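# Lift one staple stick out and set it down

## Task

Remove a single stick of staples from the staple box and leave it resting on the table with its legs pointing down, placed far enough away that it touches neither the box's tray nor its sleeve.

## Robot and tools

Robot: two arms, left_arm and right_arm, each with a two-finger parallel gripper and a wrist camera (cam_left_wrist and cam_right_wrist, both 672x504). Scene frame: origin at table-top height midway between the nominal bases, +x out over the table, +z up, left_arm on the +y side (image left/right does not follow arm names). Calibrated bases: left_arm at (-0.025, +0.306, +0.049) m, right_arm at (-0.036, -0.242, +0.003) m, each yawed very slightly. Each arm reports its hand pose, velocities and targets in its own base frame; table and fixed cameras use the scene frame. The gripper's fingers point along its +z and open along its y. end_effector_position is the point between the pads, roughly 1 cm short of the fingertips.

Motion numbers. Every command row holds 14 numbers, each in [-1, 1], one row shared by both arms: dx, dy, dz, rx, ry, rz, opening for left_arm, then those seven for right_arm. dx to rz are an offset, not a pose: they are measured from that arm's Hand target as it stood when the action or move began, along that arm's own base axes, with rotation about the Hand target position. rx, ry, rz form a single rotation vector. Scale: 1.0 equals 0.6 m or 180 degrees (so 0.1 is 6 cm). A translation longer than 1.0 gets shortened along its direction. Opening is absolute, not an offset: +1 fully open (0.094 m), -1 closed. Sending all six pose zeros re-requests the current Hand target; a 0 in the opening slot is a real command (half open), so repeat an arm's present opening to leave it alone.

execute_actions(actions, cameras): actions is a list of actions; each action is a list of up to 15 rows, one per 1/30 s step, and a short action repeats its final row to fill 15 steps. All rows of one action count from that action's starting Hand target, not from the previous row; the next action starts from the new Hand target, so repeating an offset moves further. An empty actions list returns state and all camera images. cameras takes names, ["all"] or [].

move(target, speed, blend, opening_speed, grip_force, blocking, cameras): target is one 14-number row or a list of up to 15 rows; every row is an offset from the same starting Hand targets. Paths are straight, both arms finish together, at least 0.5 s and capped at 10 s. speed is top path speed in m/s, 0.002 to 2.9, default 0.25 (turn rate up to twice that in rad/s); one value or one per target. blend (m) rounds corners of a list; 0 stops at each point. opening_speed (0.2 or more, per second on the -1..+1 scale) closes fingers gradually, useful for fragile parts. grip_force sets newtons per pad, 10 to 50, and persists; low force closes slowly. blocking=false returns early while the move continues. Moves do not avoid obstacles or the other arm, and grippers lag and overshoot more at high speed. Avoid paths passing near an arm's own base.

wait(seconds 0 to 10) lets the scene run with commands held. stop brakes a running move. zoom_image(camera, region [x0, y0, x1, y1] in pixels, at most 504 each way) enlarges part of the newest image of a wrist camera. read_manual returns only licence texts. finished_scene(scene) ends the current scene for good (scene is its number, 1 or 2); call nothing else in that reply.

Results: per arm end_effector_position and end_effector_quat_wxyz, Hand target (the last command after clipping, the base for the next offset), joint positions, joint torques (include gravity, have offsets and noise; joints 1-3 wrap at ±28 N m), joint velocities (may read "within noise"), grip_measured (measured opening on the command scale, a little wide when empty, slightly narrower than a hard part under full squeeze), grip_effort_nm (gripper motor effort, negative closing; not a pad force). Action calls also list positions at some steps. A move adds a move: line such as done, off_target, moving, held or fault, plus limits (paced = command clipped, held = steps withheld). done means at rest within 10 mm and 2 degrees; neither done nor off_target tells you about contact. MOTOR HOT appears near 75 °C; at 90 °C an over-temperature fault folds that arm away for good.

Behaviour to expect: orientation commands are clipped to 40 degrees from the current one per step. Friction and load can leave the gripper a few centimetres off target; a new command, even zeros, re-requests it, or send the remaining gap as an offset. A blocked arm keeps pushing until commanded back past its gripper. The squeeze jumps to the force limit shortly after first touch. To release, command an opening well above grip_measured.

Avoid: dropping the stick or releasing it while moving, fast impacts on the table, box or fixed items, very hard pushes, any contact or squeeze between the two arms (grippers and wrist cameras are not protected by the clearance check), strain on a camera cable, stretched or loaded arms held for long (heat), and anything leaving the table. A loose object may occasionally be nudged by a disturbance; recheck before finishing. The stick must stay legs down and clear of tray and sleeve without the robot touching it.

Each tool is called after ">>>" in YAML: its name, and indented under it one key for each argument.

## Session

>>> execute_actions:
  actions: []

Scene clock: 0.00 s.
left_arm: end_effector_position=(+0.3676, +0.0302, +0.1497) grip_measured=+1.000 grip_effort_nm=n/a end_effector_quat_wxyz=(+0.691, -0.103, +0.709, +0.091) | right_arm: end_effector_position=(+0.3828, +0.0023, +0.1518) grip_measured=+1.000 grip_effort_nm=n/a end_effector_quat_wxyz=(+0.701, -0.006, +0.713, -0.013)
Joint positions: left_arm=[-0.102 1.54 0.192 1.318 -0.376 -0.025 0.094] | right_arm=[0.015 1.577 0.22 1.342 0.025 -0.028 0.094]
Joint velocities: within noise
Joint torques (N m): no reading
Heat: left arm: 32 °C; right arm: 29 °C.
Hand target: left_arm +0.3698, +0.0307, +0.1594; +0.702, -0.110, +0.699, +0.088 | right_arm +0.3847, +0.0009, +0.1565; +0.705, -0.006, +0.709, -0.018
Tool commands: left_gripper/opening=+1.0 right_gripper/opening=+1.0

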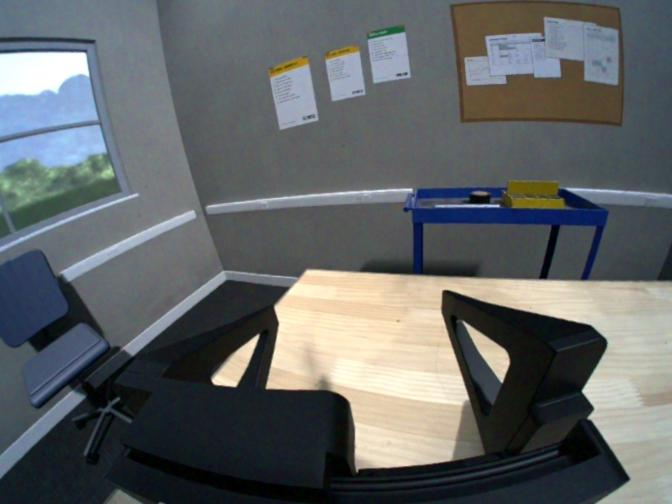

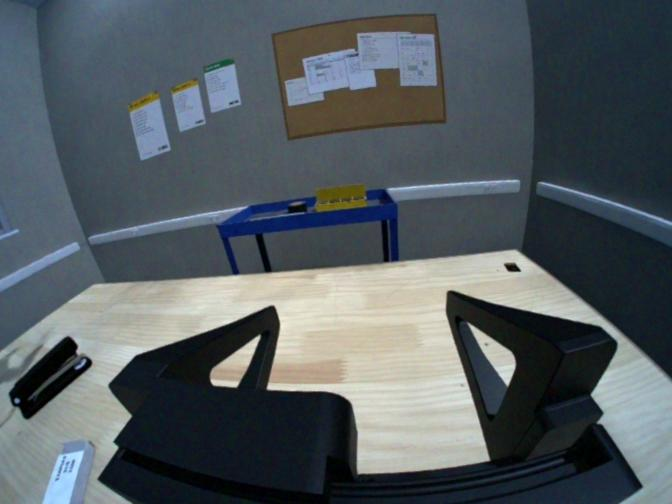

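>>> move:
  target: [0,0,0,0,0,0,1, -0.1745,0.3318,-0.0442,0.0127,0.3315,-0.0007,1]
  speed: 0.35
  cameras: ["cam_right_wrist"]

>>> zoom_image:
  camera: "cam_right_wrist"
  region: [250, 170, 430, 320]

Scene clock: 14.47 s.
left_arm: end_effector_position=(+0.3676, +0.0302, +0.1497) grip_measured=+1.000 grip_effort_nm=-0.03 end_effector_quat_wxyz=(+0.691, -0.103, +0.709, +0.091) | right_arm: end_effector_position=(+0.2762, +0.1999, +0.1218) grip_measured=+1.000 grip_effort_nm=0.01 end_effector_quat_wxyz=(+0.262, -0.011, +0.965, +0.002)
Joint positions: left_arm=[-0.102 1.54 0.192 1.318 -0.376 -0.025 0.094] | right_arm=[0.816 1.477 1.082 -0.786 0.37 0.719 0.094]
Joint torques (N m): left_arm=[-0.05 -4.89 5.7 1.58 -0.03 -0.01] | right_arm=[-0.16 -5.41 12.15 0.66 0.16 0.09]
Heat: left arm: 32 °C; right arm: 30 °C.
Hand target: left_arm +0.3698, +0.0307, +0.1594; +0.702, -0.110, +0.699, +0.088 | right_arm +0.2800, +0.2000, +0.1300; +0.259, +0.000, +0.966, +0.000
Off the commanded pose: left_arm 0.010 m, 2 deg | right_arm 0.009 m, 1 deg.
move: done
Images, in order (width x height): cam_right_wrist 672x504.

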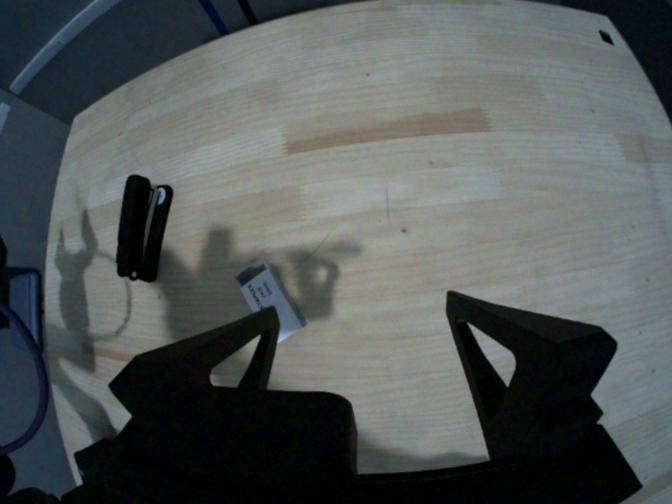

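Scaled by 2.800 from the camera's 672x504 image, which has a finer 960x720 frame.

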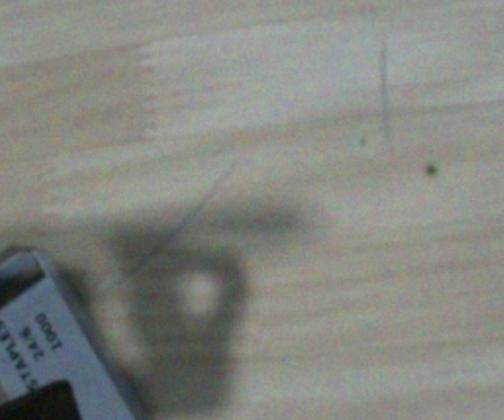

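>>> zoom_image:
  camera: "cam_right_wrist"
  region: [225, 250, 315, 350]

Scaled by 5.040 from the camera's 672x504 image, which has a finer 960x720 frame.

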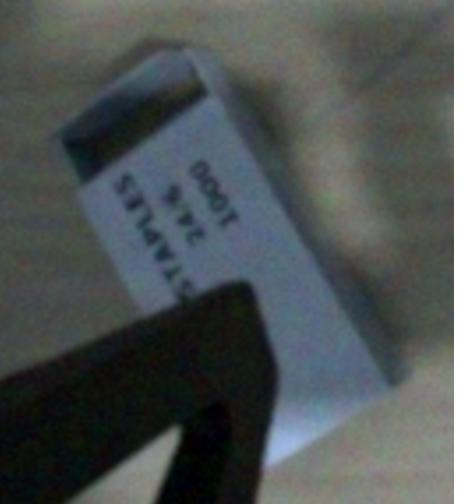

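>>> move:
  target: [-0.109,-0.4852,-0.1823,-0.1846,0.4651,0.0485,0.2, -0.0935,0.0932,-0.1417,0.0310,-0.1081,0.1758,0.3]
  speed: 0.35
  cameras: ["all"]

Scene clock: 110.40 s.
left_arm: end_effector_position=(+0.2976, -0.2574, +0.0456) grip_measured=+0.202 grip_effort_nm=-0.11 end_effector_quat_wxyz=(-0.002, -0.242, +0.970, +0.002) | right_arm: end_effector_position=(+0.2231, +0.2567, +0.0491) grip_measured=+0.303 grip_effort_nm=-0.14 end_effector_quat_wxyz=(+0.401, -0.247, +0.875, +0.115)
Joint positions: left_arm=[-0.715 2.079 1.627 -1.124 0.001 -1.203 0.056] | right_arm=[1.041 1.379 0.442 0.165 0.363 0.337 0.061]
Joint torques (N m): left_arm=[-0.27 -9.01 9.96 0.03 0.04 -0.1] | right_arm=[0.35 -3.54 5.11 2.39 0.1 -0.04]
Heat: left arm: 32 °C; right arm: 35 °C.
Hand target: left_arm +0.3044, -0.2604, +0.0500; +0.000, -0.250, +0.968, +0.000 | right_arm +0.2239, +0.2559, +0.0450; +0.406, -0.250, +0.871, +0.116
Off the commanded pose: left_arm 0.009 m, 1 deg | right_arm 0.004 m, 1 deg.
move: done

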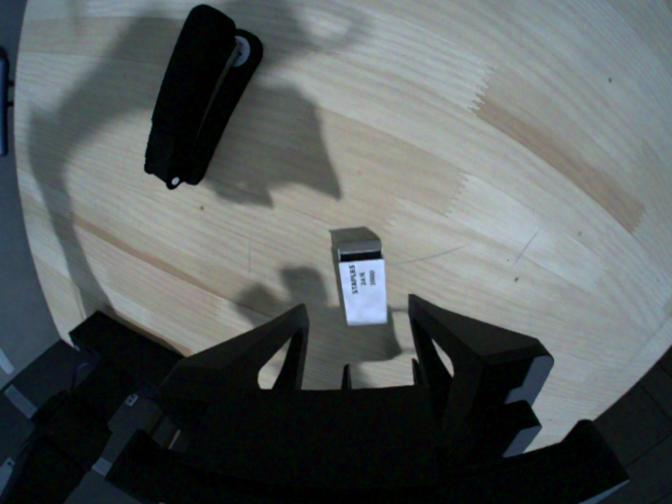

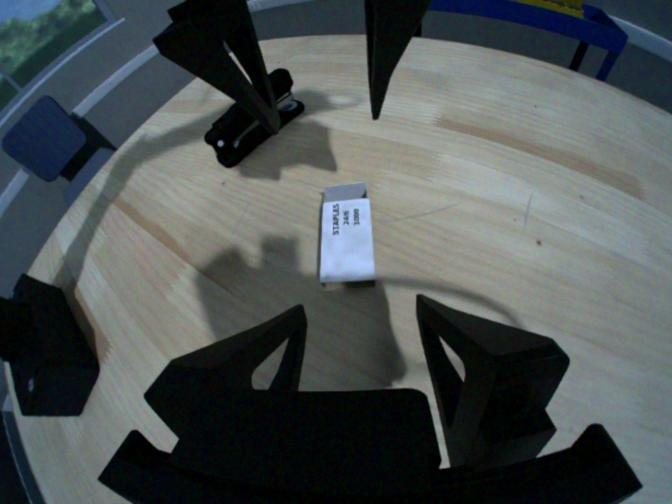

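>>> move:
  target: [0.0165,0.008,-0.145,0,0,-0.012,0.2, 0.0692,0.0592,-0.055,0,0,-0.0128,0.3]
  speed: 0.15
  cameras: ["all"]

Scene clock: 147.57 s.
left_arm: end_effector_position=(+0.3119, -0.2527, -0.0315) grip_measured=+0.202 grip_effort_nm=-0.11 end_effector_quat_wxyz=(-0.004, -0.241, +0.971, +0.004) | right_arm: end_effector_position=(+0.2582, +0.2866, +0.0115) grip_measured=+0.303 grip_effort_nm=-0.14 end_effector_quat_wxyz=(+0.405, -0.238, +0.877, +0.105)
Joint positions: left_arm=[-0.683 2.212 1.516 -0.886 0.001 -1.169 0.056] | right_arm=[1 1.715 0.545 0.403 0.36 0.316 0.061]
Joint torques (N m): left_arm=[0.25 -10.18 5.07 0.43 0.04 0.11] | right_arm=[-0.46 -5.24 8.06 2 0.06 -0.04]
Heat: left arm: 32 °C; right arm: 31 °C.
Hand target: left_arm +0.3143, -0.2556, -0.0370; +0.000, -0.232, +0.973, +0.000 | right_arm +0.2654, +0.2915, +0.0120; +0.408, -0.232, +0.876, +0.108
Off the commanded pose: left_arm 0.007 m, 1 deg | right_arm 0.009 m, 1 deg.
move: done

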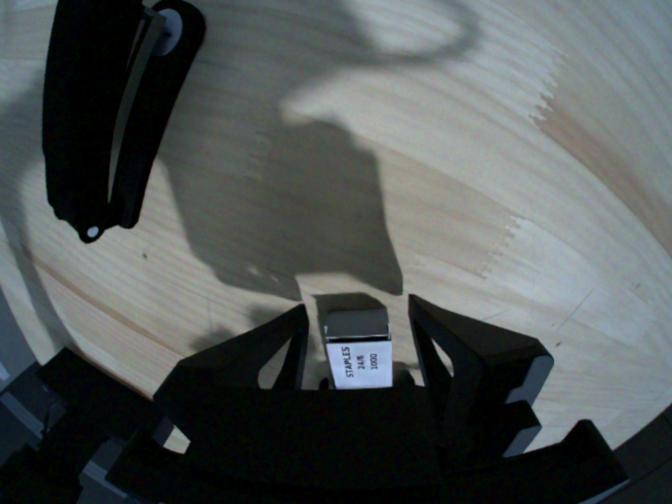

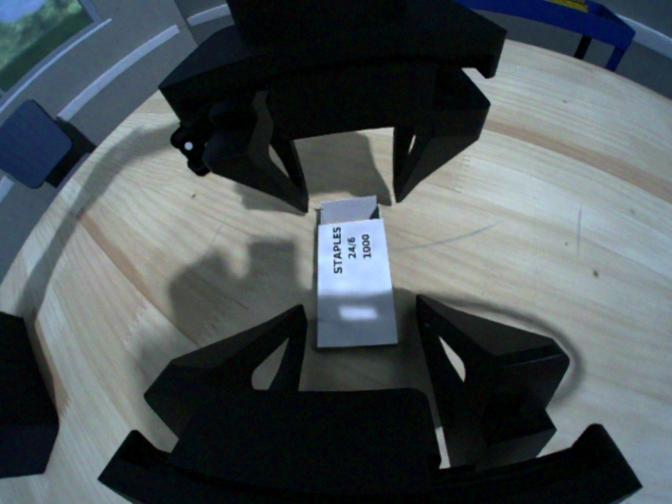

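>>> move:
  target:
    - [0.012,0.0058,0,0,0,0,0.2, 0,0,0.008,0,0,0,0.3]
    - [0.012,0.0058,0,0,0,0,-0.45, 0,0,0.008,0,0,0,-0.45]
    - [0.0899,0.0437,0.001,0,0,0,-0.45, 0,0,0.008,0,0,0,-0.45]
  speed: [0.1,0.1,0.08]
  grip_force: [25, 25]
  cameras: ["all"]

Scene clock: 170.90 s.
left_arm: end_effector_position=(+0.3617, -0.2261, -0.0381) grip_measured=-0.448 grip_effort_nm=-0.11 end_effector_quat_wxyz=(-0.003, -0.240, +0.971, -0.001) | right_arm: end_effector_position=(+0.2587, +0.2862, +0.0115) grip_measured=-0.179 grip_effort_nm=-0.55 end_effector_quat_wxyz=(+0.405, -0.238, +0.877, +0.104)
Joint positions: left_arm=[-0.559 2.304 1.647 -0.915 0.005 -1.044 0.026] | right_arm=[0.999 1.715 0.545 0.403 0.36 0.314 0.039]
Joint torques (N m): left_arm=[-0.17 -10.24 9.57 0.04 0 0.11] | right_arm=[-0.36 -6.99 8.59 1.74 0.07 0.02]
Heat: left arm: 32 °C; right arm: 33 °C.
Hand target: left_arm +0.3682, -0.2294, -0.0364; +0.000, -0.232, +0.973, +0.000 | right_arm +0.2654, +0.2915, +0.0168; +0.408, -0.232, +0.876, +0.108
Off the commanded pose: left_arm 0.007 m, 1 deg | right_arm 0.010 m, 1 deg.
grip_force (N): 25, 25
move: done; target 2's new opening was sent with left_arm's hand 0.011 m and 1 deg from that target

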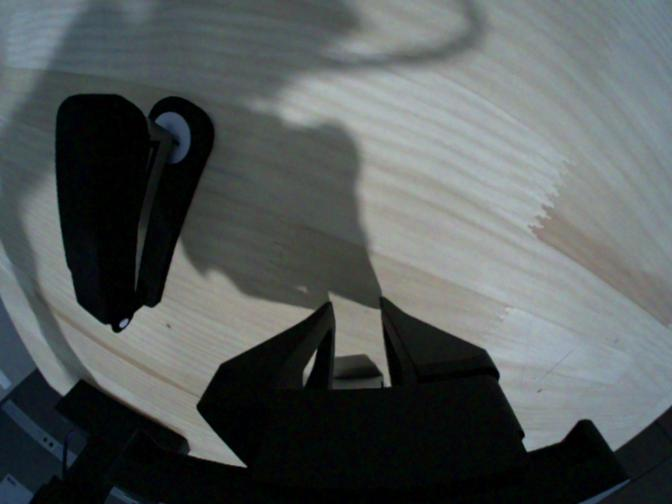

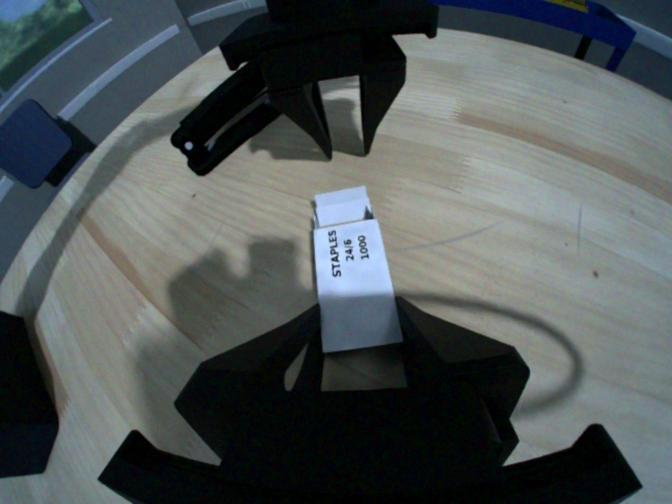

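>>> move:
  target:
    - [0,0,0,0,0,0,0.2, 0,0,0,0,0,0,-0.45]
    - [-0.0502,-0.0262,0.004,0,0,-0.005,0.2, 0,0,0,0,0,0,-0.45]
  speed: [0.15,0.12]
  grip_force: [50, 25]
  cameras: ["all"]

>>> zoom_image:
  camera: "cam_left_wrist"
  region: [300, 280, 420, 395]

Scene clock: 209.57 s.
left_arm: end_effector_position=(+0.3405, -0.2415, -0.0415) grip_measured=+0.198 grip_effort_nm=0.05 end_effector_quat_wxyz=(-0.009, -0.230, +0.973, +0.006) | right_arm: end_effector_position=(+0.2587, +0.2862, +0.0115) grip_measured=-0.179 grip_effort_nm=-0.55 end_effector_quat_wxyz=(+0.405, -0.238, +0.877, +0.104)
Joint positions: left_arm=[-0.617 2.294 1.613 -0.911 0.005 -1.08 0.056] | right_arm=[0.999 1.715 0.545 0.403 0.36 0.314 0.039]
Joint torques (N m): left_arm=[-0.47 -14.38 3.78 0.27 0 -0.09] | right_arm=[-0.35 -6.97 8.59 1.73 0.06 -0.01]
Heat: left arm: 33 °C; right arm: 33 °C.
Hand target: left_arm +0.3381, -0.2451, -0.0340; +0.000, -0.224, +0.975, +0.000 | right_arm +0.2654, +0.2915, +0.0168; +0.408, -0.232, +0.876, +0.108
Off the commanded pose: left_arm 0.009 m, 1 deg | right_arm 0.010 m, 1 deg.
grip_force (N): 50, 25
move: done

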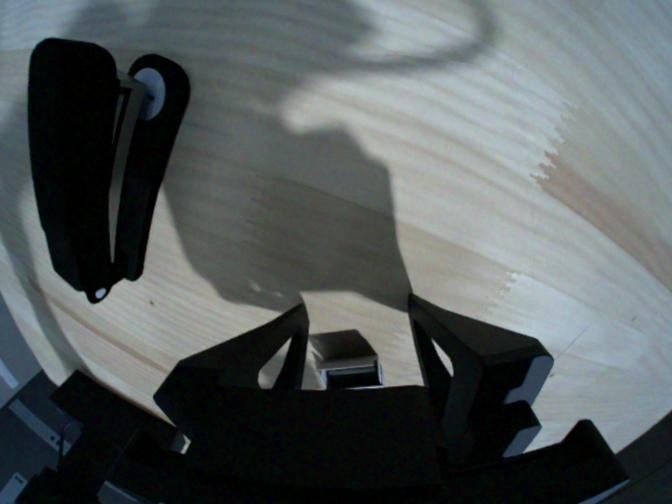

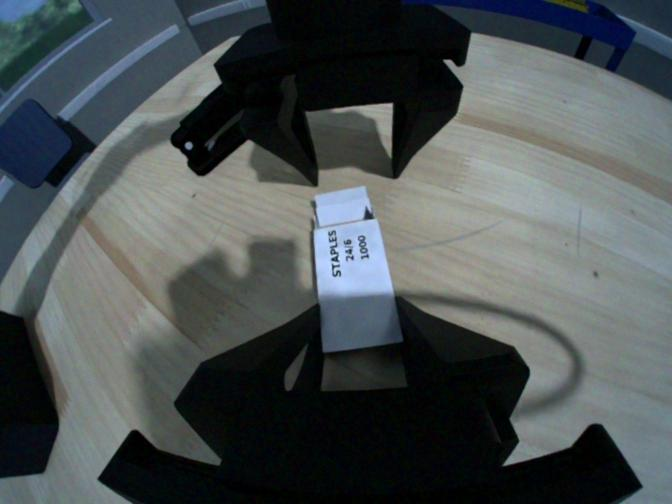

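Scaled by 4.200 from the camera's 672x504 image, which has a finer 960x720 frame.

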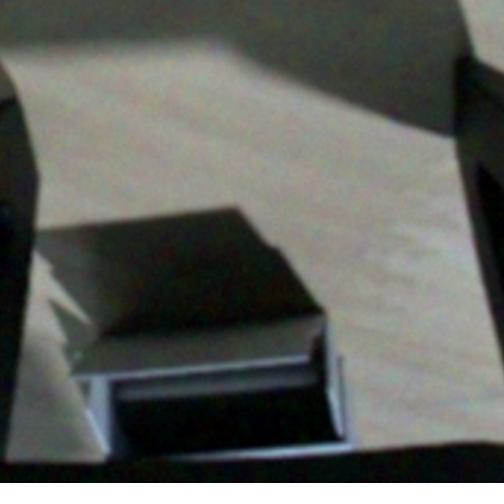

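>>> move:
  target:
    - [-0.0318,-0.011,0.0117,0,0,0,0.2, 0,0,0,0,0,0,-0.45]
    - [-0.0318,-0.011,0.0117,0,0,0,-0.42, 0,0,0,0,0,0,-0.45]
    - [0.0243,0.0183,0.0117,0,0,0,-0.42, 0,0,0,0,0,0,-0.45]
  speed: [0.1,0.1,0.08]
  grip_force: [25, 25]
  cameras: ["all"]

Scene clock: 235.47 s.
left_arm: end_effector_position=(+0.3335, -0.2378, -0.0326) grip_measured=-0.349 grip_effort_nm=-0.60 end_effector_quat_wxyz=(-0.020, -0.218, +0.976, +0.000) | right_arm: end_effector_position=(+0.2672, +0.2889, +0.0189) grip_measured=-0.180 grip_effort_nm=-0.55 end_effector_quat_wxyz=(+0.416, -0.227, +0.874, +0.111)
Joint positions: left_arm=[-0.609 2.257 1.587 -0.928 0.028 -1.048 0.031] | right_arm=[0.983 1.715 0.559 0.42 0.358 0.314 0.039]
Joint torques (N m): left_arm=[1.01 -10.39 10.04 0.1 -0.23 0.09] | right_arm=[-0.12 -7.12 7.34 1.6 0.05 -0.01]
Heat: left arm: 32 °C; right arm: 33 °C.
Hand target: left_arm +0.3527, -0.2341, -0.0269; +0.000, -0.224, +0.975, +0.000 | right_arm +0.2654, +0.2915, +0.0168; +0.408, -0.232, +0.876, +0.108
Off the commanded pose: left_arm 0.020 m, 2 deg | right_arm 0.004 m, 1 deg.
grip_force (N): 25, 25
move: off_target (left_arm); target 2's new opening was sent with left_arm's hand 0.015 m and 2 deg from that target

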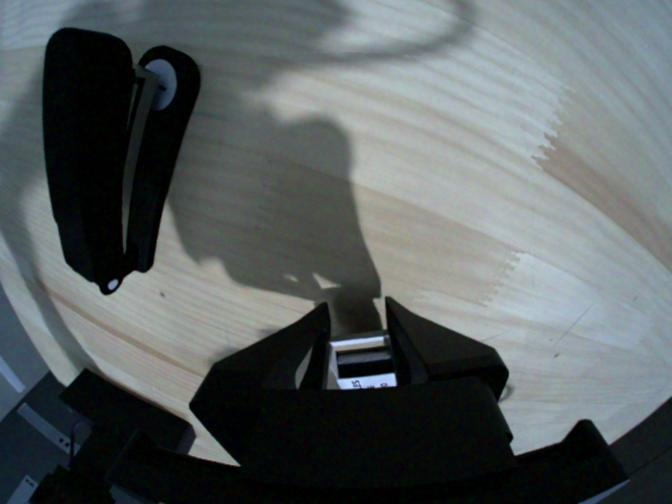

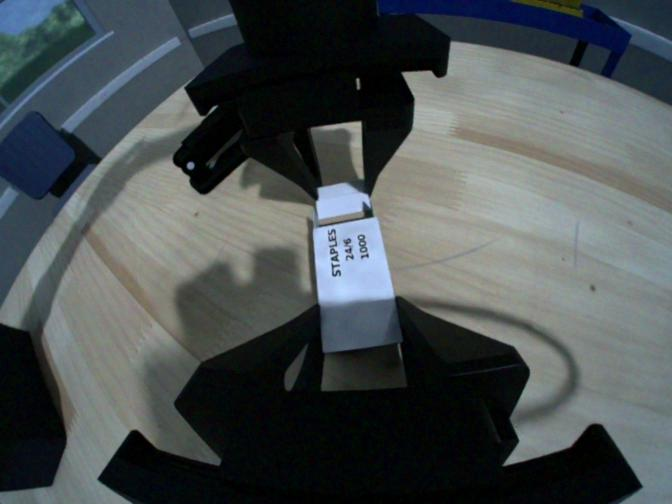

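>>> move:
  target:
    - [-0.032,-0.0062,0,0,0,0,-0.42, 0,0,0,0,0,0,-0.45]
    - [-0.032,-0.0062,0,0,0,0,0.15, 0,0,0,0,0,0,-0.45]
    - [-0.0525,-0.0167,0,0,0,0,0.15, 0,0,0,0,0,0,-0.45]
  speed: [0.1,0.1,0.1]
  grip_force: [40, 25]
  cameras: ["cam_left_wrist"]

>>> zoom_image:
  camera: "cam_left_wrist"
  region: [300, 280, 420, 395]

Scene clock: 277.97 s.
left_arm: end_effector_position=(+0.3187, -0.2366, -0.0404) grip_measured=+0.149 grip_effort_nm=0.05 end_effector_quat_wxyz=(-0.017, -0.230, +0.973, +0.018) | right_arm: end_effector_position=(+0.2640, +0.2920, +0.0187) grip_measured=-0.180 grip_effort_nm=-0.55 end_effector_quat_wxyz=(+0.414, -0.227, +0.874, +0.117)
Joint positions: left_arm=[-0.64 2.246 1.533 -0.908 0.002 -1.103 0.054] | right_arm=[0.992 1.715 0.559 0.42 0.353 0.327 0.039]
Joint torques (N m): left_arm=[-0.47 -15.23 4.14 0.31 -0.08 -0.1] | right_arm=[-0.1 -7.19 7.27 1.58 0.08 -0.04]
Heat: left arm: 32 °C; right arm: 31 °C.
Hand target: left_arm +0.3212, -0.2442, -0.0269; +0.000, -0.224, +0.975, +0.000 | right_arm +0.2654, +0.2915, +0.0168; +0.408, -0.232, +0.876, +0.108
Off the commanded pose: left_arm 0.016 m, 3 deg | right_arm 0.002 m, 1 deg.
grip_force (N): 40, 25
move: off_target (left_arm); target 2's new opening was sent with left_arm's hand 0.014 m and 3 deg from that target
Images, in order (width x height): cam_left_wrist 672x504.

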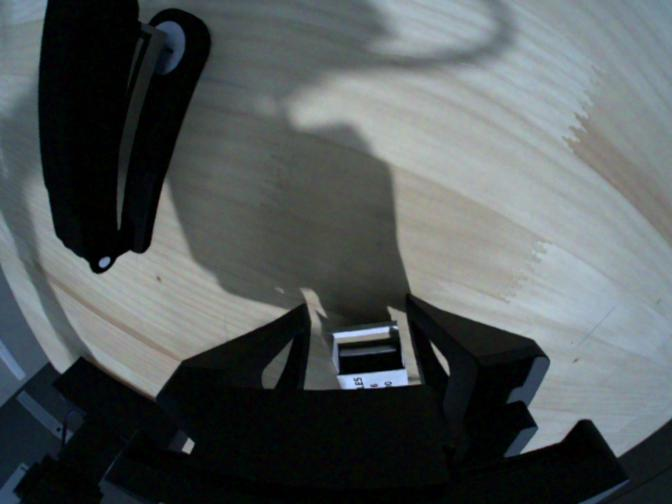

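Scaled by 4.200 from the camera's 672x504 image, which has a finer 960x720 frame.

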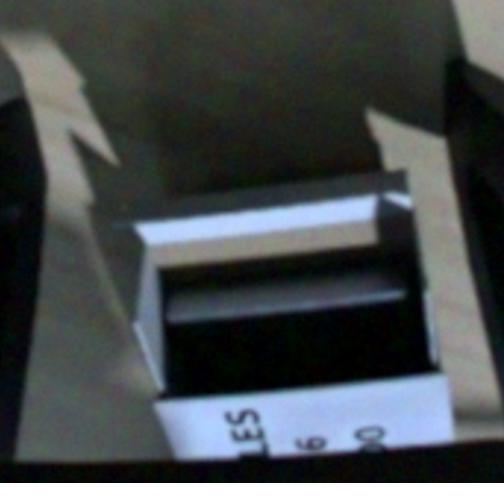

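>>> move:
  target:
    - [0,0,0.035,0,0,0,0.15, 0,0,0,0,0,0,-0.45]
    - [0,0,0.035,0,0,0,-0.42, 0,0,0,0,0,0,-0.45]
    - [0.0475,0.0243,0.035,0,0,0,-0.42, 0,0,0,0,0,0,-0.45]
  speed: [0.1,0.1,0.08]
  grip_force: [30, 30]
  cameras: ["all"]

>>> zoom_image:
  camera: "cam_left_wrist"
  region: [300, 280, 420, 395]

Scene clock: 295.20 s.
left_arm: end_effector_position=(+0.3236, -0.2359, -0.0189) grip_measured=-0.272 grip_effort_nm=-0.69 end_effector_quat_wxyz=(-0.031, -0.221, +0.975, +0.006) | right_arm: end_effector_position=(+0.2700, +0.2976, +0.0271) grip_measured=-0.184 grip_effort_nm=-0.65 end_effector_quat_wxyz=(+0.427, -0.229, +0.866, +0.125)
Joint positions: left_arm=[-0.615 2.225 1.59 -0.987 0.038 -1.06 0.034] | right_arm=[0.985 1.715 0.569 0.447 0.347 0.305 0.038]
Joint torques (N m): left_arm=[1.85 -11.71 10.32 0.1 -0.32 0.19] | right_arm=[-0.17 -7.54 6.43 1.34 0.16 0.07]
Heat: left arm: 32 °C; right arm: 31 °C.
Hand target: left_arm +0.3497, -0.2296, -0.0059; +0.000, -0.224, +0.975, +0.000 | right_arm +0.2654, +0.2915, +0.0168; +0.408, -0.232, +0.876, +0.108
Off the commanded pose: left_arm 0.030 m, 4 deg | right_arm 0.013 m, 3 deg.
grip_force (N): 30, 30
move: off_target (left_arm, right_arm); target 2's new opening was sent with left_arm's hand 0.028 m and 3 deg from that target

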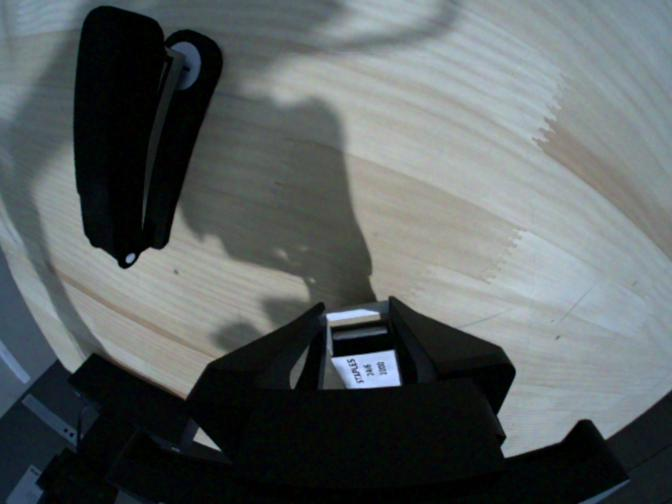

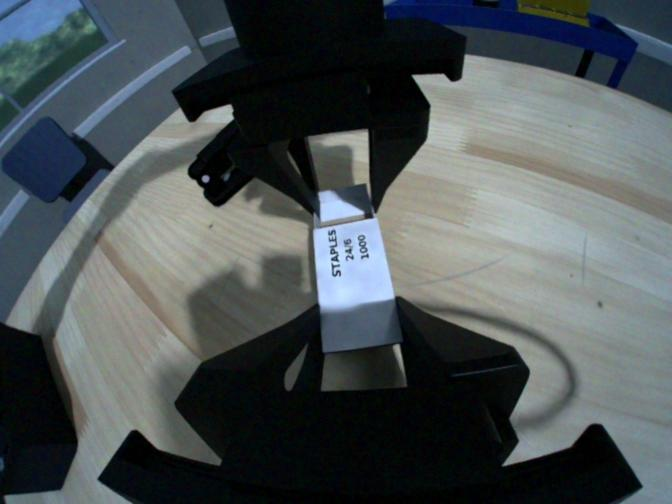

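Scaled by 4.200 from the camera's 672x504 image, which has a finer 960x720 frame.

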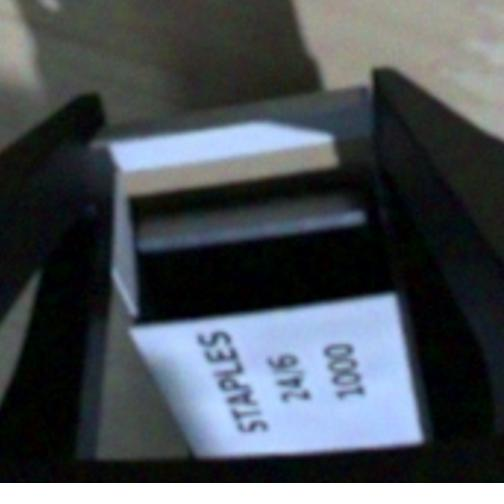

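>>> move:
  target:
    - [0,0,-0.05,0,0,0,-0.42, 0,0,-0.015,0,0,0,-0.45]
    - [0.022,0.0113,-0.05,0,0,0,-0.42, 0,0,-0.015,0,0,0,-0.45]
  speed: [0.08,0.08]
  grip_force: [35, 20]
  cameras: ["all"]

Scene clock: 308.13 s.
left_arm: end_effector_position=(+0.3263, -0.2290, -0.0346) grip_measured=-0.277 grip_effort_nm=-0.78 end_effector_quat_wxyz=(-0.049, -0.222, +0.974, +0.006) | right_arm: end_effector_position=(+0.2661, +0.2988, +0.0180) grip_measured=-0.184 grip_effort_nm=-0.47 end_effector_quat_wxyz=(+0.419, -0.237, +0.868, +0.121)
Joint positions: left_arm=[-0.586 2.266 1.59 -0.97 0.062 -1.033 0.034] | right_arm=[0.994 1.741 0.569 0.452 0.346 0.304 0.038]
Joint torques (N m): left_arm=[1.98 -9.68 9.59 0.56 -0.55 0.22] | right_arm=[-0.16 -6.38 5.55 1.76 0.15 0.05]
Heat: left arm: 32 °C; right arm: 31 °C.
Hand target: left_arm +0.3629, -0.2228, -0.0359; +0.000, -0.224, +0.975, +0.000 | right_arm +0.2654, +0.2915, +0.0078; +0.408, -0.232, +0.876, +0.108
Off the commanded pose: left_arm 0.037 m, 6 deg | right_arm 0.013 m, 2 deg.
grip_force (N): 35, 20
move: off_target (left_arm, right_arm)

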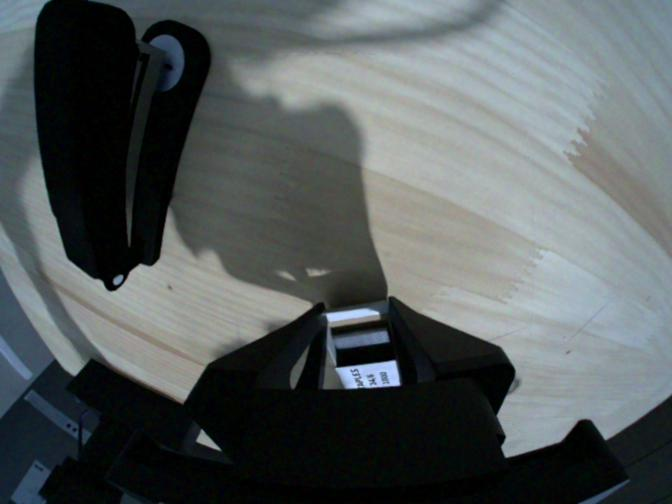

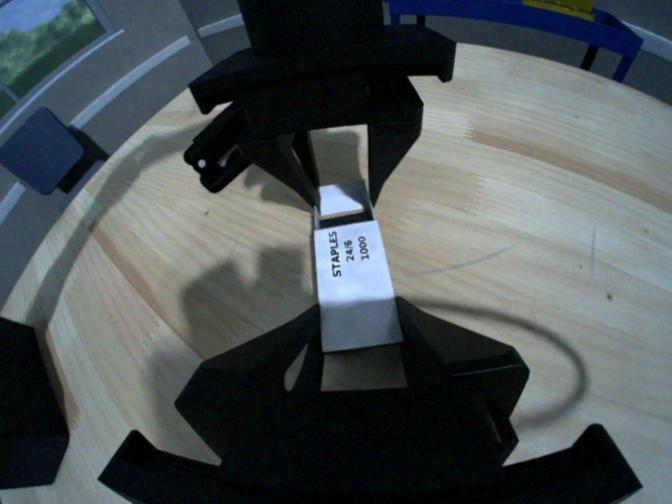

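>>> move:
  target:
    - [-0.006,0.019,0,0.0159,-0.0293,0,-0.42, 0,0,0,0,0,0,-0.45]
  speed: [0.1]
  grip_force: [35, 15]
  cameras: ["all"]

Scene clock: 331.40 s.
left_arm: end_effector_position=(+0.3253, -0.2266, -0.0417) grip_measured=-0.277 grip_effort_nm=-0.78 end_effector_quat_wxyz=(-0.033, -0.220, +0.975, +0.006) | right_arm: end_effector_position=(+0.2640, +0.2997, +0.0150) grip_measured=-0.184 grip_effort_nm=-0.37 end_effector_quat_wxyz=(+0.415, -0.241, +0.869, +0.121)
Joint positions: left_arm=[-0.592 2.251 1.535 -0.909 0.041 -1.036 0.034] | right_arm=[0.999 1.749 0.569 0.452 0.343 0.304 0.038]
Joint torques (N m): left_arm=[0.87 -13.79 3.99 0.87 -1.24 0.01] | right_arm=[-0.16 -7.12 5.42 1.73 0.19 0.08]
Heat: left arm: 32 °C; right arm: 32 °C.
Hand target: left_arm +0.3593, -0.2114, -0.0359; +0.051, -0.224, +0.973, +0.014 | right_arm +0.2654, +0.2915, +0.0078; +0.408, -0.232, +0.876, +0.108
Off the commanded pose: left_arm 0.038 m, 10 deg | right_arm 0.011 m, 2 deg.
grip_force (N): 35, 15
move: off_target (left_arm, right_arm)

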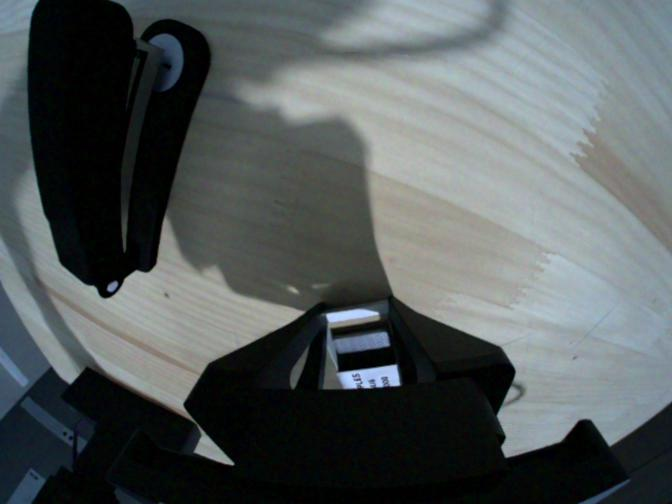

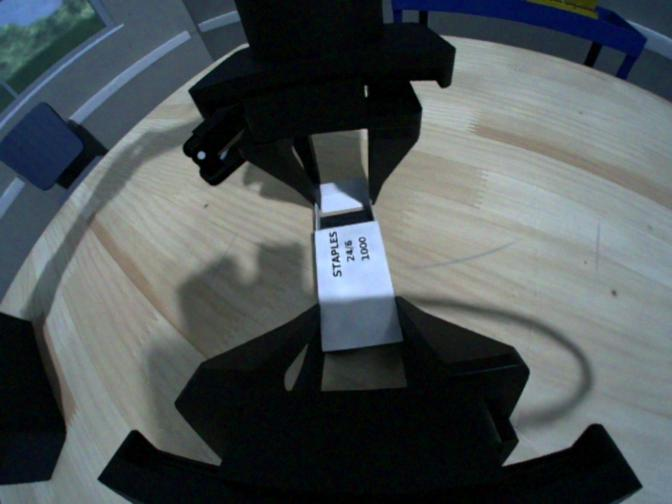

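>>> move:
  target:
    - [0,0,0.02,0,0,0,-0.42, 0,0,0,0,0,0,-0.45]
    - [0,0,0.02,0,0,0,-0.42, -0.064,-0.0391,0.003,0,0,0,-0.45]
  speed: [0.1,0.07]
  grip_force: [35, 20]
  cameras: ["all"]

Scene clock: 356.77 s.
left_arm: end_effector_position=(+0.3378, -0.2169, -0.0401) grip_measured=-0.277 grip_effort_nm=-0.78 end_effector_quat_wxyz=(+0.002, -0.217, +0.976, +0.024) | right_arm: end_effector_position=(+0.2301, +0.2812, +0.0122) grip_measured=-0.184 grip_effort_nm=-0.46 end_effector_quat_wxyz=(+0.413, -0.239, +0.870, +0.126)
Joint positions: left_arm=[-0.589 2.246 1.535 -0.892 -0.036 -1.027 0.034] | right_arm=[1.071 1.651 0.436 0.47 0.387 0.363 0.038]
Joint torques (N m): left_arm=[0.53 -15.35 4.71 0.54 -0.54 0.08] | right_arm=[0.49 -8.88 4.1 1.43 0.38 0.07]
Heat: left arm: 32 °C; right arm: 32 °C.
Hand target: left_arm +0.3593, -0.2114, -0.0239; +0.051, -0.224, +0.973, +0.014 | right_arm +0.2270, +0.2680, +0.0096; +0.408, -0.232, +0.876, +0.108
Off the commanded pose: left_arm 0.027 m, 6 deg | right_arm 0.014 m, 2 deg.
grip_force (N): 35, 20
move: off_target (left_arm, right_arm)

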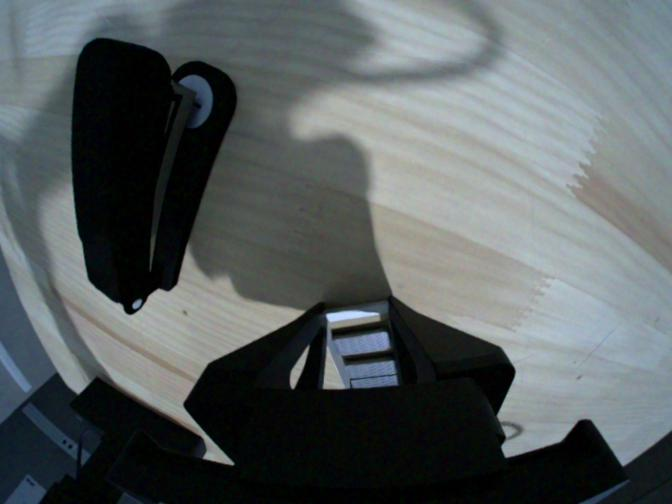

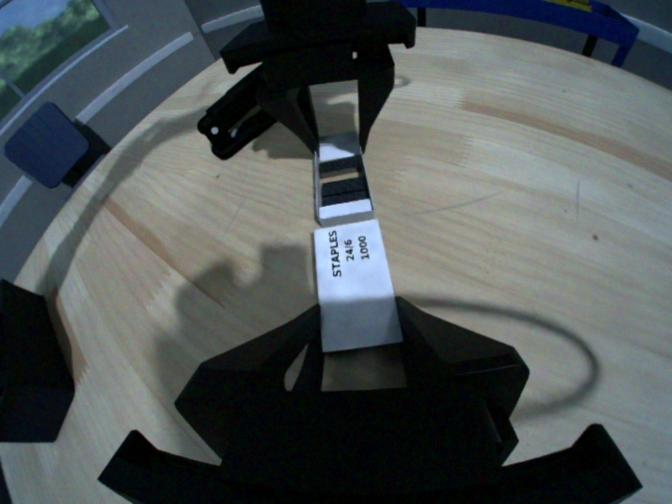

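>>> zoom_image:
  camera: "cam_right_wrist"
  region: [290, 120, 400, 240]

>>> zoom_image:
  camera: "cam_left_wrist"
  region: [300, 290, 420, 395]

Scaled by 4.200 from the camera's 672x504 image, which has a finer 960x720 frame.

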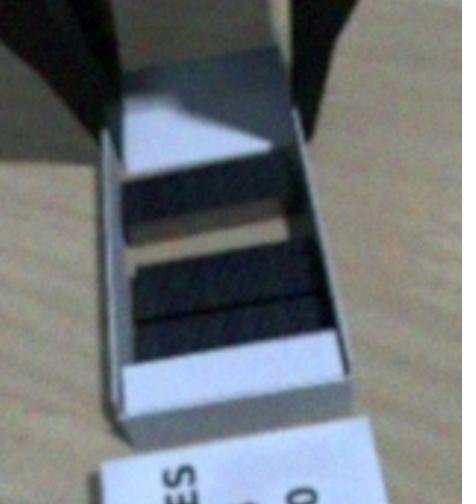

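Scaled by 4.200 from the camera's 672x504 image, which has a finer 960x720 frame.

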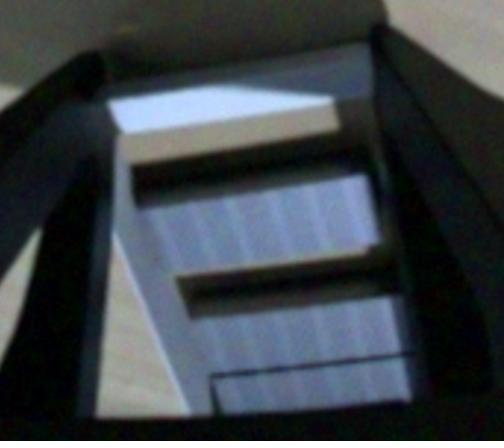

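>>> move:
  target:
    - [-0.0358,-0.0092,0,0,0,0,-0.42, 0,0,0,0,0,0,-0.45]
    - [-0.0358,-0.0092,0,0,0,0,0.15, 0,0,0,0,0,0,-0.45]
    - [-0.0358,-0.0092,0.1667,0,0,0,0.15, 0,0,0,0,0,0,-0.45]
    - [-0.0555,-0.0183,0.1667,0.0111,0.0358,-0.5043,-0.6, 0,0,0,0,0,0,-0.45]
    - [-0.0555,-0.0183,0.0398,0.0111,0.0358,-0.5043,-0.6, 0,0,0,0,0,0,-0.45]
  speed: [0.1,0.1,0.2,0.45,0.15]
  blend: [0,0,0.03,0.02,0]
  grip_force: [50, 20]
  cameras: ["cam_left_wrist"]

>>> zoom_image:
  camera: "cam_left_wrist"
  region: [280, 220, 440, 345]

Scene clock: 442.80 s.
left_arm: end_effector_position=(+0.3241, -0.2175, +0.0049) grip_measured=-0.598 grip_effort_nm=-0.11 end_effector_quat_wxyz=(-0.007, +0.530, +0.848, +0.011) | right_arm: end_effector_position=(+0.2301, +0.2812, +0.0122) grip_measured=-0.184 grip_effort_nm=-0.46 end_effector_quat_wxyz=(+0.413, -0.239, +0.870, +0.126)
Joint positions: left_arm=[-0.603 2.12 1.522 -0.987 -0.021 0.513 0.019] | right_arm=[1.071 1.651 0.436 0.47 0.387 0.363 0.038]
Joint torques (N m): left_arm=[0.39 -9.76 5.24 0.42 0.12 0.14] | right_arm=[0.51 -8.92 4.1 1.42 0.38 0.07]
Heat: left arm: 37 °C; right arm: 32 °C.
Hand target: left_arm +0.3260, -0.2224, -0.0001; +0.000, +0.537, +0.844, +0.000 | right_arm +0.2270, +0.2680, +0.0096; +0.408, -0.232, +0.876, +0.108
Off the commanded pose: left_arm 0.007 m, 2 deg | right_arm 0.014 m, 2 deg.
grip_force (N): 50, 20
move: off_target (right_arm); blend cut to 0 m at target 4; target 2's new opening was sent with left_arm's hand 0.018 m and 4 deg from that target; target 4's new opening was sent with left_arm's hand 0.017 m and 2 deg from that target
Images, in order (width x height): cam_left_wrist 672x504.

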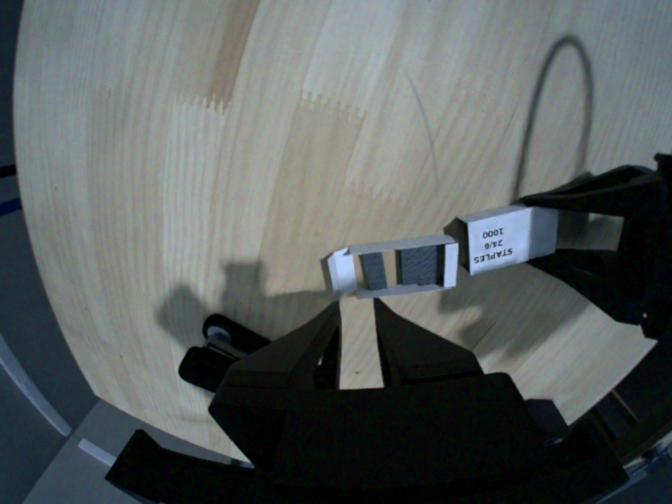

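Scaled by 3.150 from the camera's 672x504 image, which has a finer 960x720 frame.

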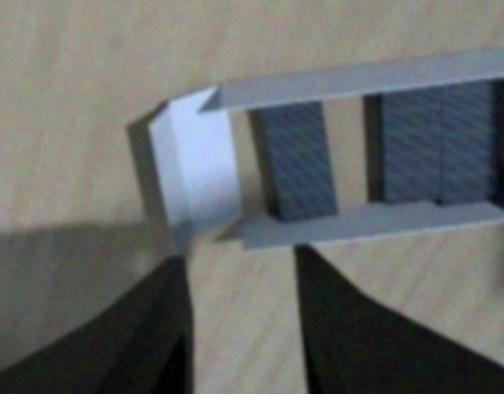

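>>> move:
  target:
    - [-0.012,-0.0185,0,0,0,0.0085,-0.64, 0,0,0,0,0,0,-0.45]
    - [-0.012,-0.0185,-0.0683,0,0,0.0085,-0.64, 0,0,0,0,0,0,-0.45]
    - [-0.012,-0.0185,-0.0683,0,0,0.0085,-0.9, 0,0,0,0,0,0,-0.45]
  speed: [0.1,0.08,0.1]
  grip_force: [15, 20]
  cameras: ["cam_left_wrist"]

>>> zoom_image:
  camera: "cam_left_wrist"
  region: [300, 240, 440, 345]

Scene clock: 485.67 s.
left_arm: end_effector_position=(+0.3178, -0.2303, -0.0338) grip_measured=-0.898 grip_effort_nm=-0.11 end_effector_quat_wxyz=(-0.003, +0.527, +0.850, +0.010) | right_arm: end_effector_position=(+0.2301, +0.2812, +0.0122) grip_measured=-0.184 grip_effort_nm=-0.46 end_effector_quat_wxyz=(+0.413, -0.239, +0.870, +0.126)
Joint positions: left_arm=[-0.638 2.183 1.456 -0.852 -0.019 0.472 0.005] | right_arm=[1.071 1.651 0.436 0.47 0.387 0.363 0.038]
Joint torques (N m): left_arm=[-0.16 -9.61 4.85 0.44 0.1 -0.07] | right_arm=[0.57 -8.88 4.07 1.44 0.39 0.08]
Heat: left arm: 31 °C; right arm: 32 °C.
Hand target: left_arm +0.3188, -0.2335, -0.0410; +0.000, +0.526, +0.851, +0.000 | right_arm +0.2270, +0.2680, +0.0096; +0.408, -0.232, +0.876, +0.108
Off the commanded pose: left_arm 0.008 m, 1 deg | right_arm 0.014 m, 2 deg.
grip_force (N): 15, 20
move: off_target (right_arm)
Images, in order (width x height): cam_left_wrist 672x504.

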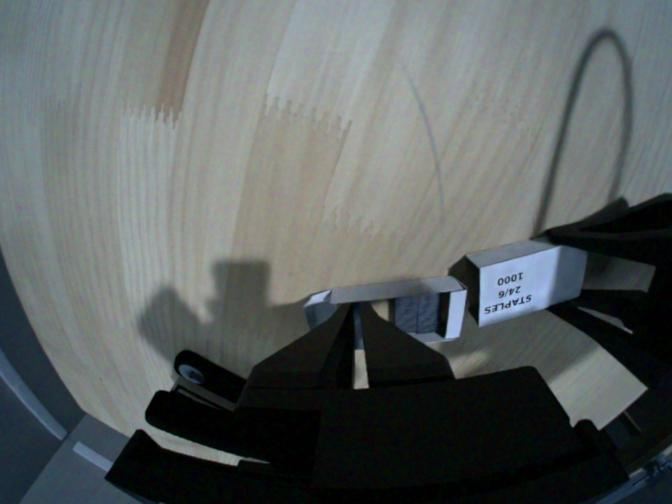

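Scaled by 3.600 from the camera's 672x504 image, which has a finer 960x720 frame.

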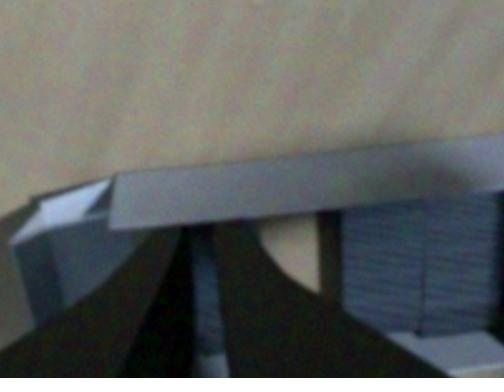

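>>> move:
  target:
    - [0,0,0.05,0,0,0,-0.64, 0,0,0,0,0,0,-0.45]
    - [-0.0172,-0.0083,0.05,0,0,0,-0.64, 0,0,0,0,0,0,-0.45]
    - [-0.0042,-0.0020,0.05,0,0,0,-0.64, 0,0,0,0,0,0,-0.45]
    - [-0.0042,-0.0020,-0.0033,0,0,0,-0.64, 0,0,0,0,0,0,-0.45]
  speed: [0.1,0.1,0.1,0.08]
  blend: [0.005,0,0,0]
  cameras: ["cam_left_wrist"]

>>> zoom_image:
  camera: "cam_left_wrist"
  region: [300, 240, 440, 345]

Scene clock: 508.17 s.
left_arm: end_effector_position=(+0.3174, -0.2300, -0.0355) grip_measured=-0.642 grip_effort_nm=0.05 end_effector_quat_wxyz=(-0.003, +0.517, +0.856, +0.008) | right_arm: end_effector_position=(+0.2301, +0.2812, +0.0122) grip_measured=-0.184 grip_effort_nm=-0.46 end_effector_quat_wxyz=(+0.413, -0.239, +0.870, +0.126)
Joint positions: left_arm=[-0.637 2.183 1.449 -0.843 -0.016 0.449 0.017] | right_arm=[1.071 1.651 0.436 0.47 0.387 0.363 0.038]
Joint torques (N m): left_arm=[0.18 -9.66 4.64 0.45 0.09 0.11] | right_arm=[0.46 -8.98 4.25 1.44 0.39 0.08]
Heat: left arm: 32 °C; right arm: 32 °C.
Hand target: left_arm +0.3162, -0.2347, -0.0430; +0.000, +0.526, +0.851, +0.000 | right_arm +0.2270, +0.2680, +0.0096; +0.408, -0.232, +0.876, +0.108
Off the commanded pose: left_arm 0.009 m, 2 deg | right_arm 0.014 m, 2 deg.
grip_force (N): 15, 20
move: off_target (right_arm)
Images, in order (width x height): cam_left_wrist 672x504.

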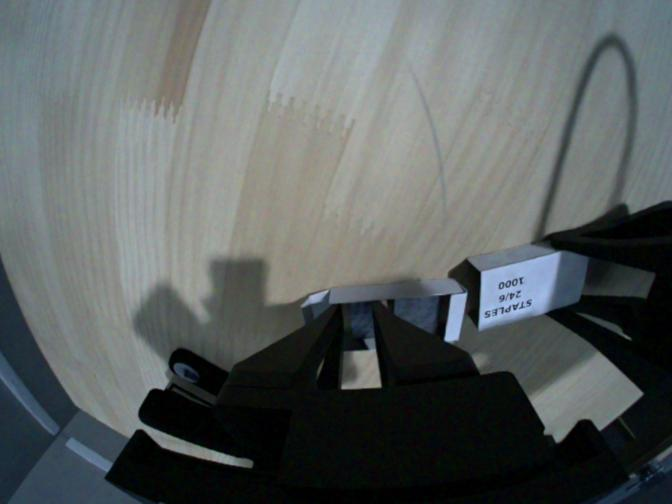

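Scaled by 3.600 from the camera's 672x504 image, which has a finer 960x720 frame.

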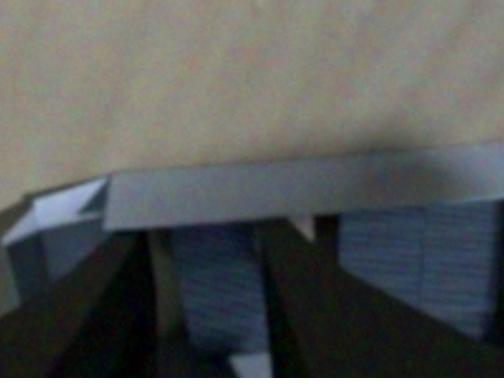

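>>> move:
  target:
    - [0,0,-0.0083,0,0,0,-0.64, 0,0,0,0,0,0,-0.45]
    - [0,0,-0.0083,0,0,0,-0.9, 0,0,0,0,0,0,-0.45]
  speed: [0.05,0.1]
  cameras: ["cam_left_wrist"]

>>> zoom_image:
  camera: "cam_left_wrist"
  region: [300, 240, 440, 345]

Scene clock: 517.10 s.
left_arm: end_effector_position=(+0.3182, -0.2305, -0.0372) grip_measured=-0.731 grip_effort_nm=-0.41 end_effector_quat_wxyz=(+0.001, +0.517, +0.856, +0.008) | right_arm: end_effector_position=(+0.2301, +0.2812, +0.0122) grip_measured=-0.184 grip_effort_nm=-0.46 end_effector_quat_wxyz=(+0.413, -0.239, +0.870, +0.126)
Joint positions: left_arm=[-0.637 2.183 1.441 -0.828 -0.016 0.449 0.013] | right_arm=[1.071 1.651 0.436 0.47 0.387 0.363 0.038]
Joint torques (N m): left_arm=[0.18 -8.94 4.62 0.46 0.08 0.11] | right_arm=[0.53 -9.05 4.12 1.43 0.38 0.08]
Heat: left arm: 32 °C; right arm: 32 °C.
Hand target: left_arm +0.3162, -0.2347, -0.0480; +0.000, +0.526, +0.851, +0.000 | right_arm +0.2270, +0.2680, +0.0096; +0.408, -0.232, +0.876, +0.108
Off the commanded pose: left_arm 0.012 m, 2 deg | right_arm 0.014 m, 2 deg.
grip_force (N): 15, 20
move: off_target (left_arm, right_arm); target 2's new opening was sent with left_arm's hand 0.012 m and 2 deg from that target
Images, in order (width x height): cam_left_wrist 672x504.

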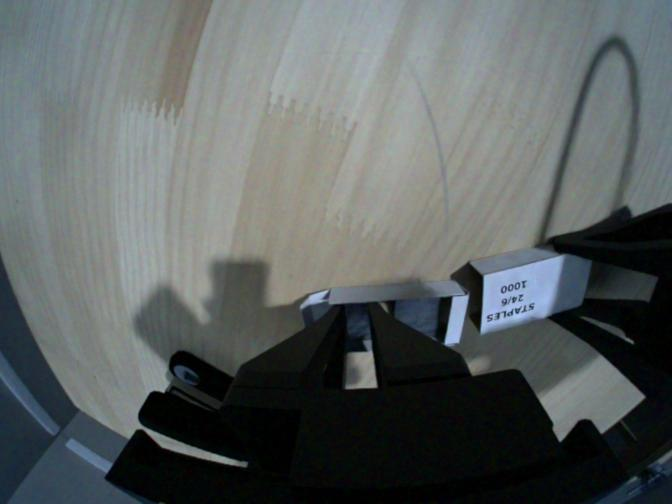

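Scaled by 3.600 from the camera's 672x504 image, which has a finer 960x720 frame.

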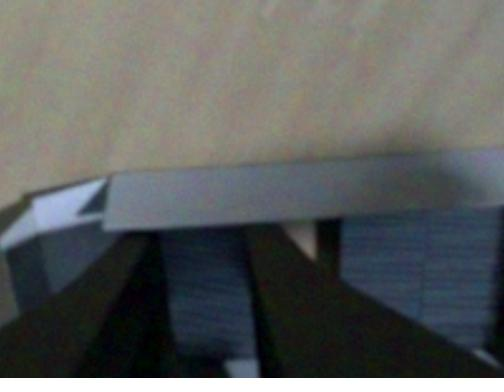

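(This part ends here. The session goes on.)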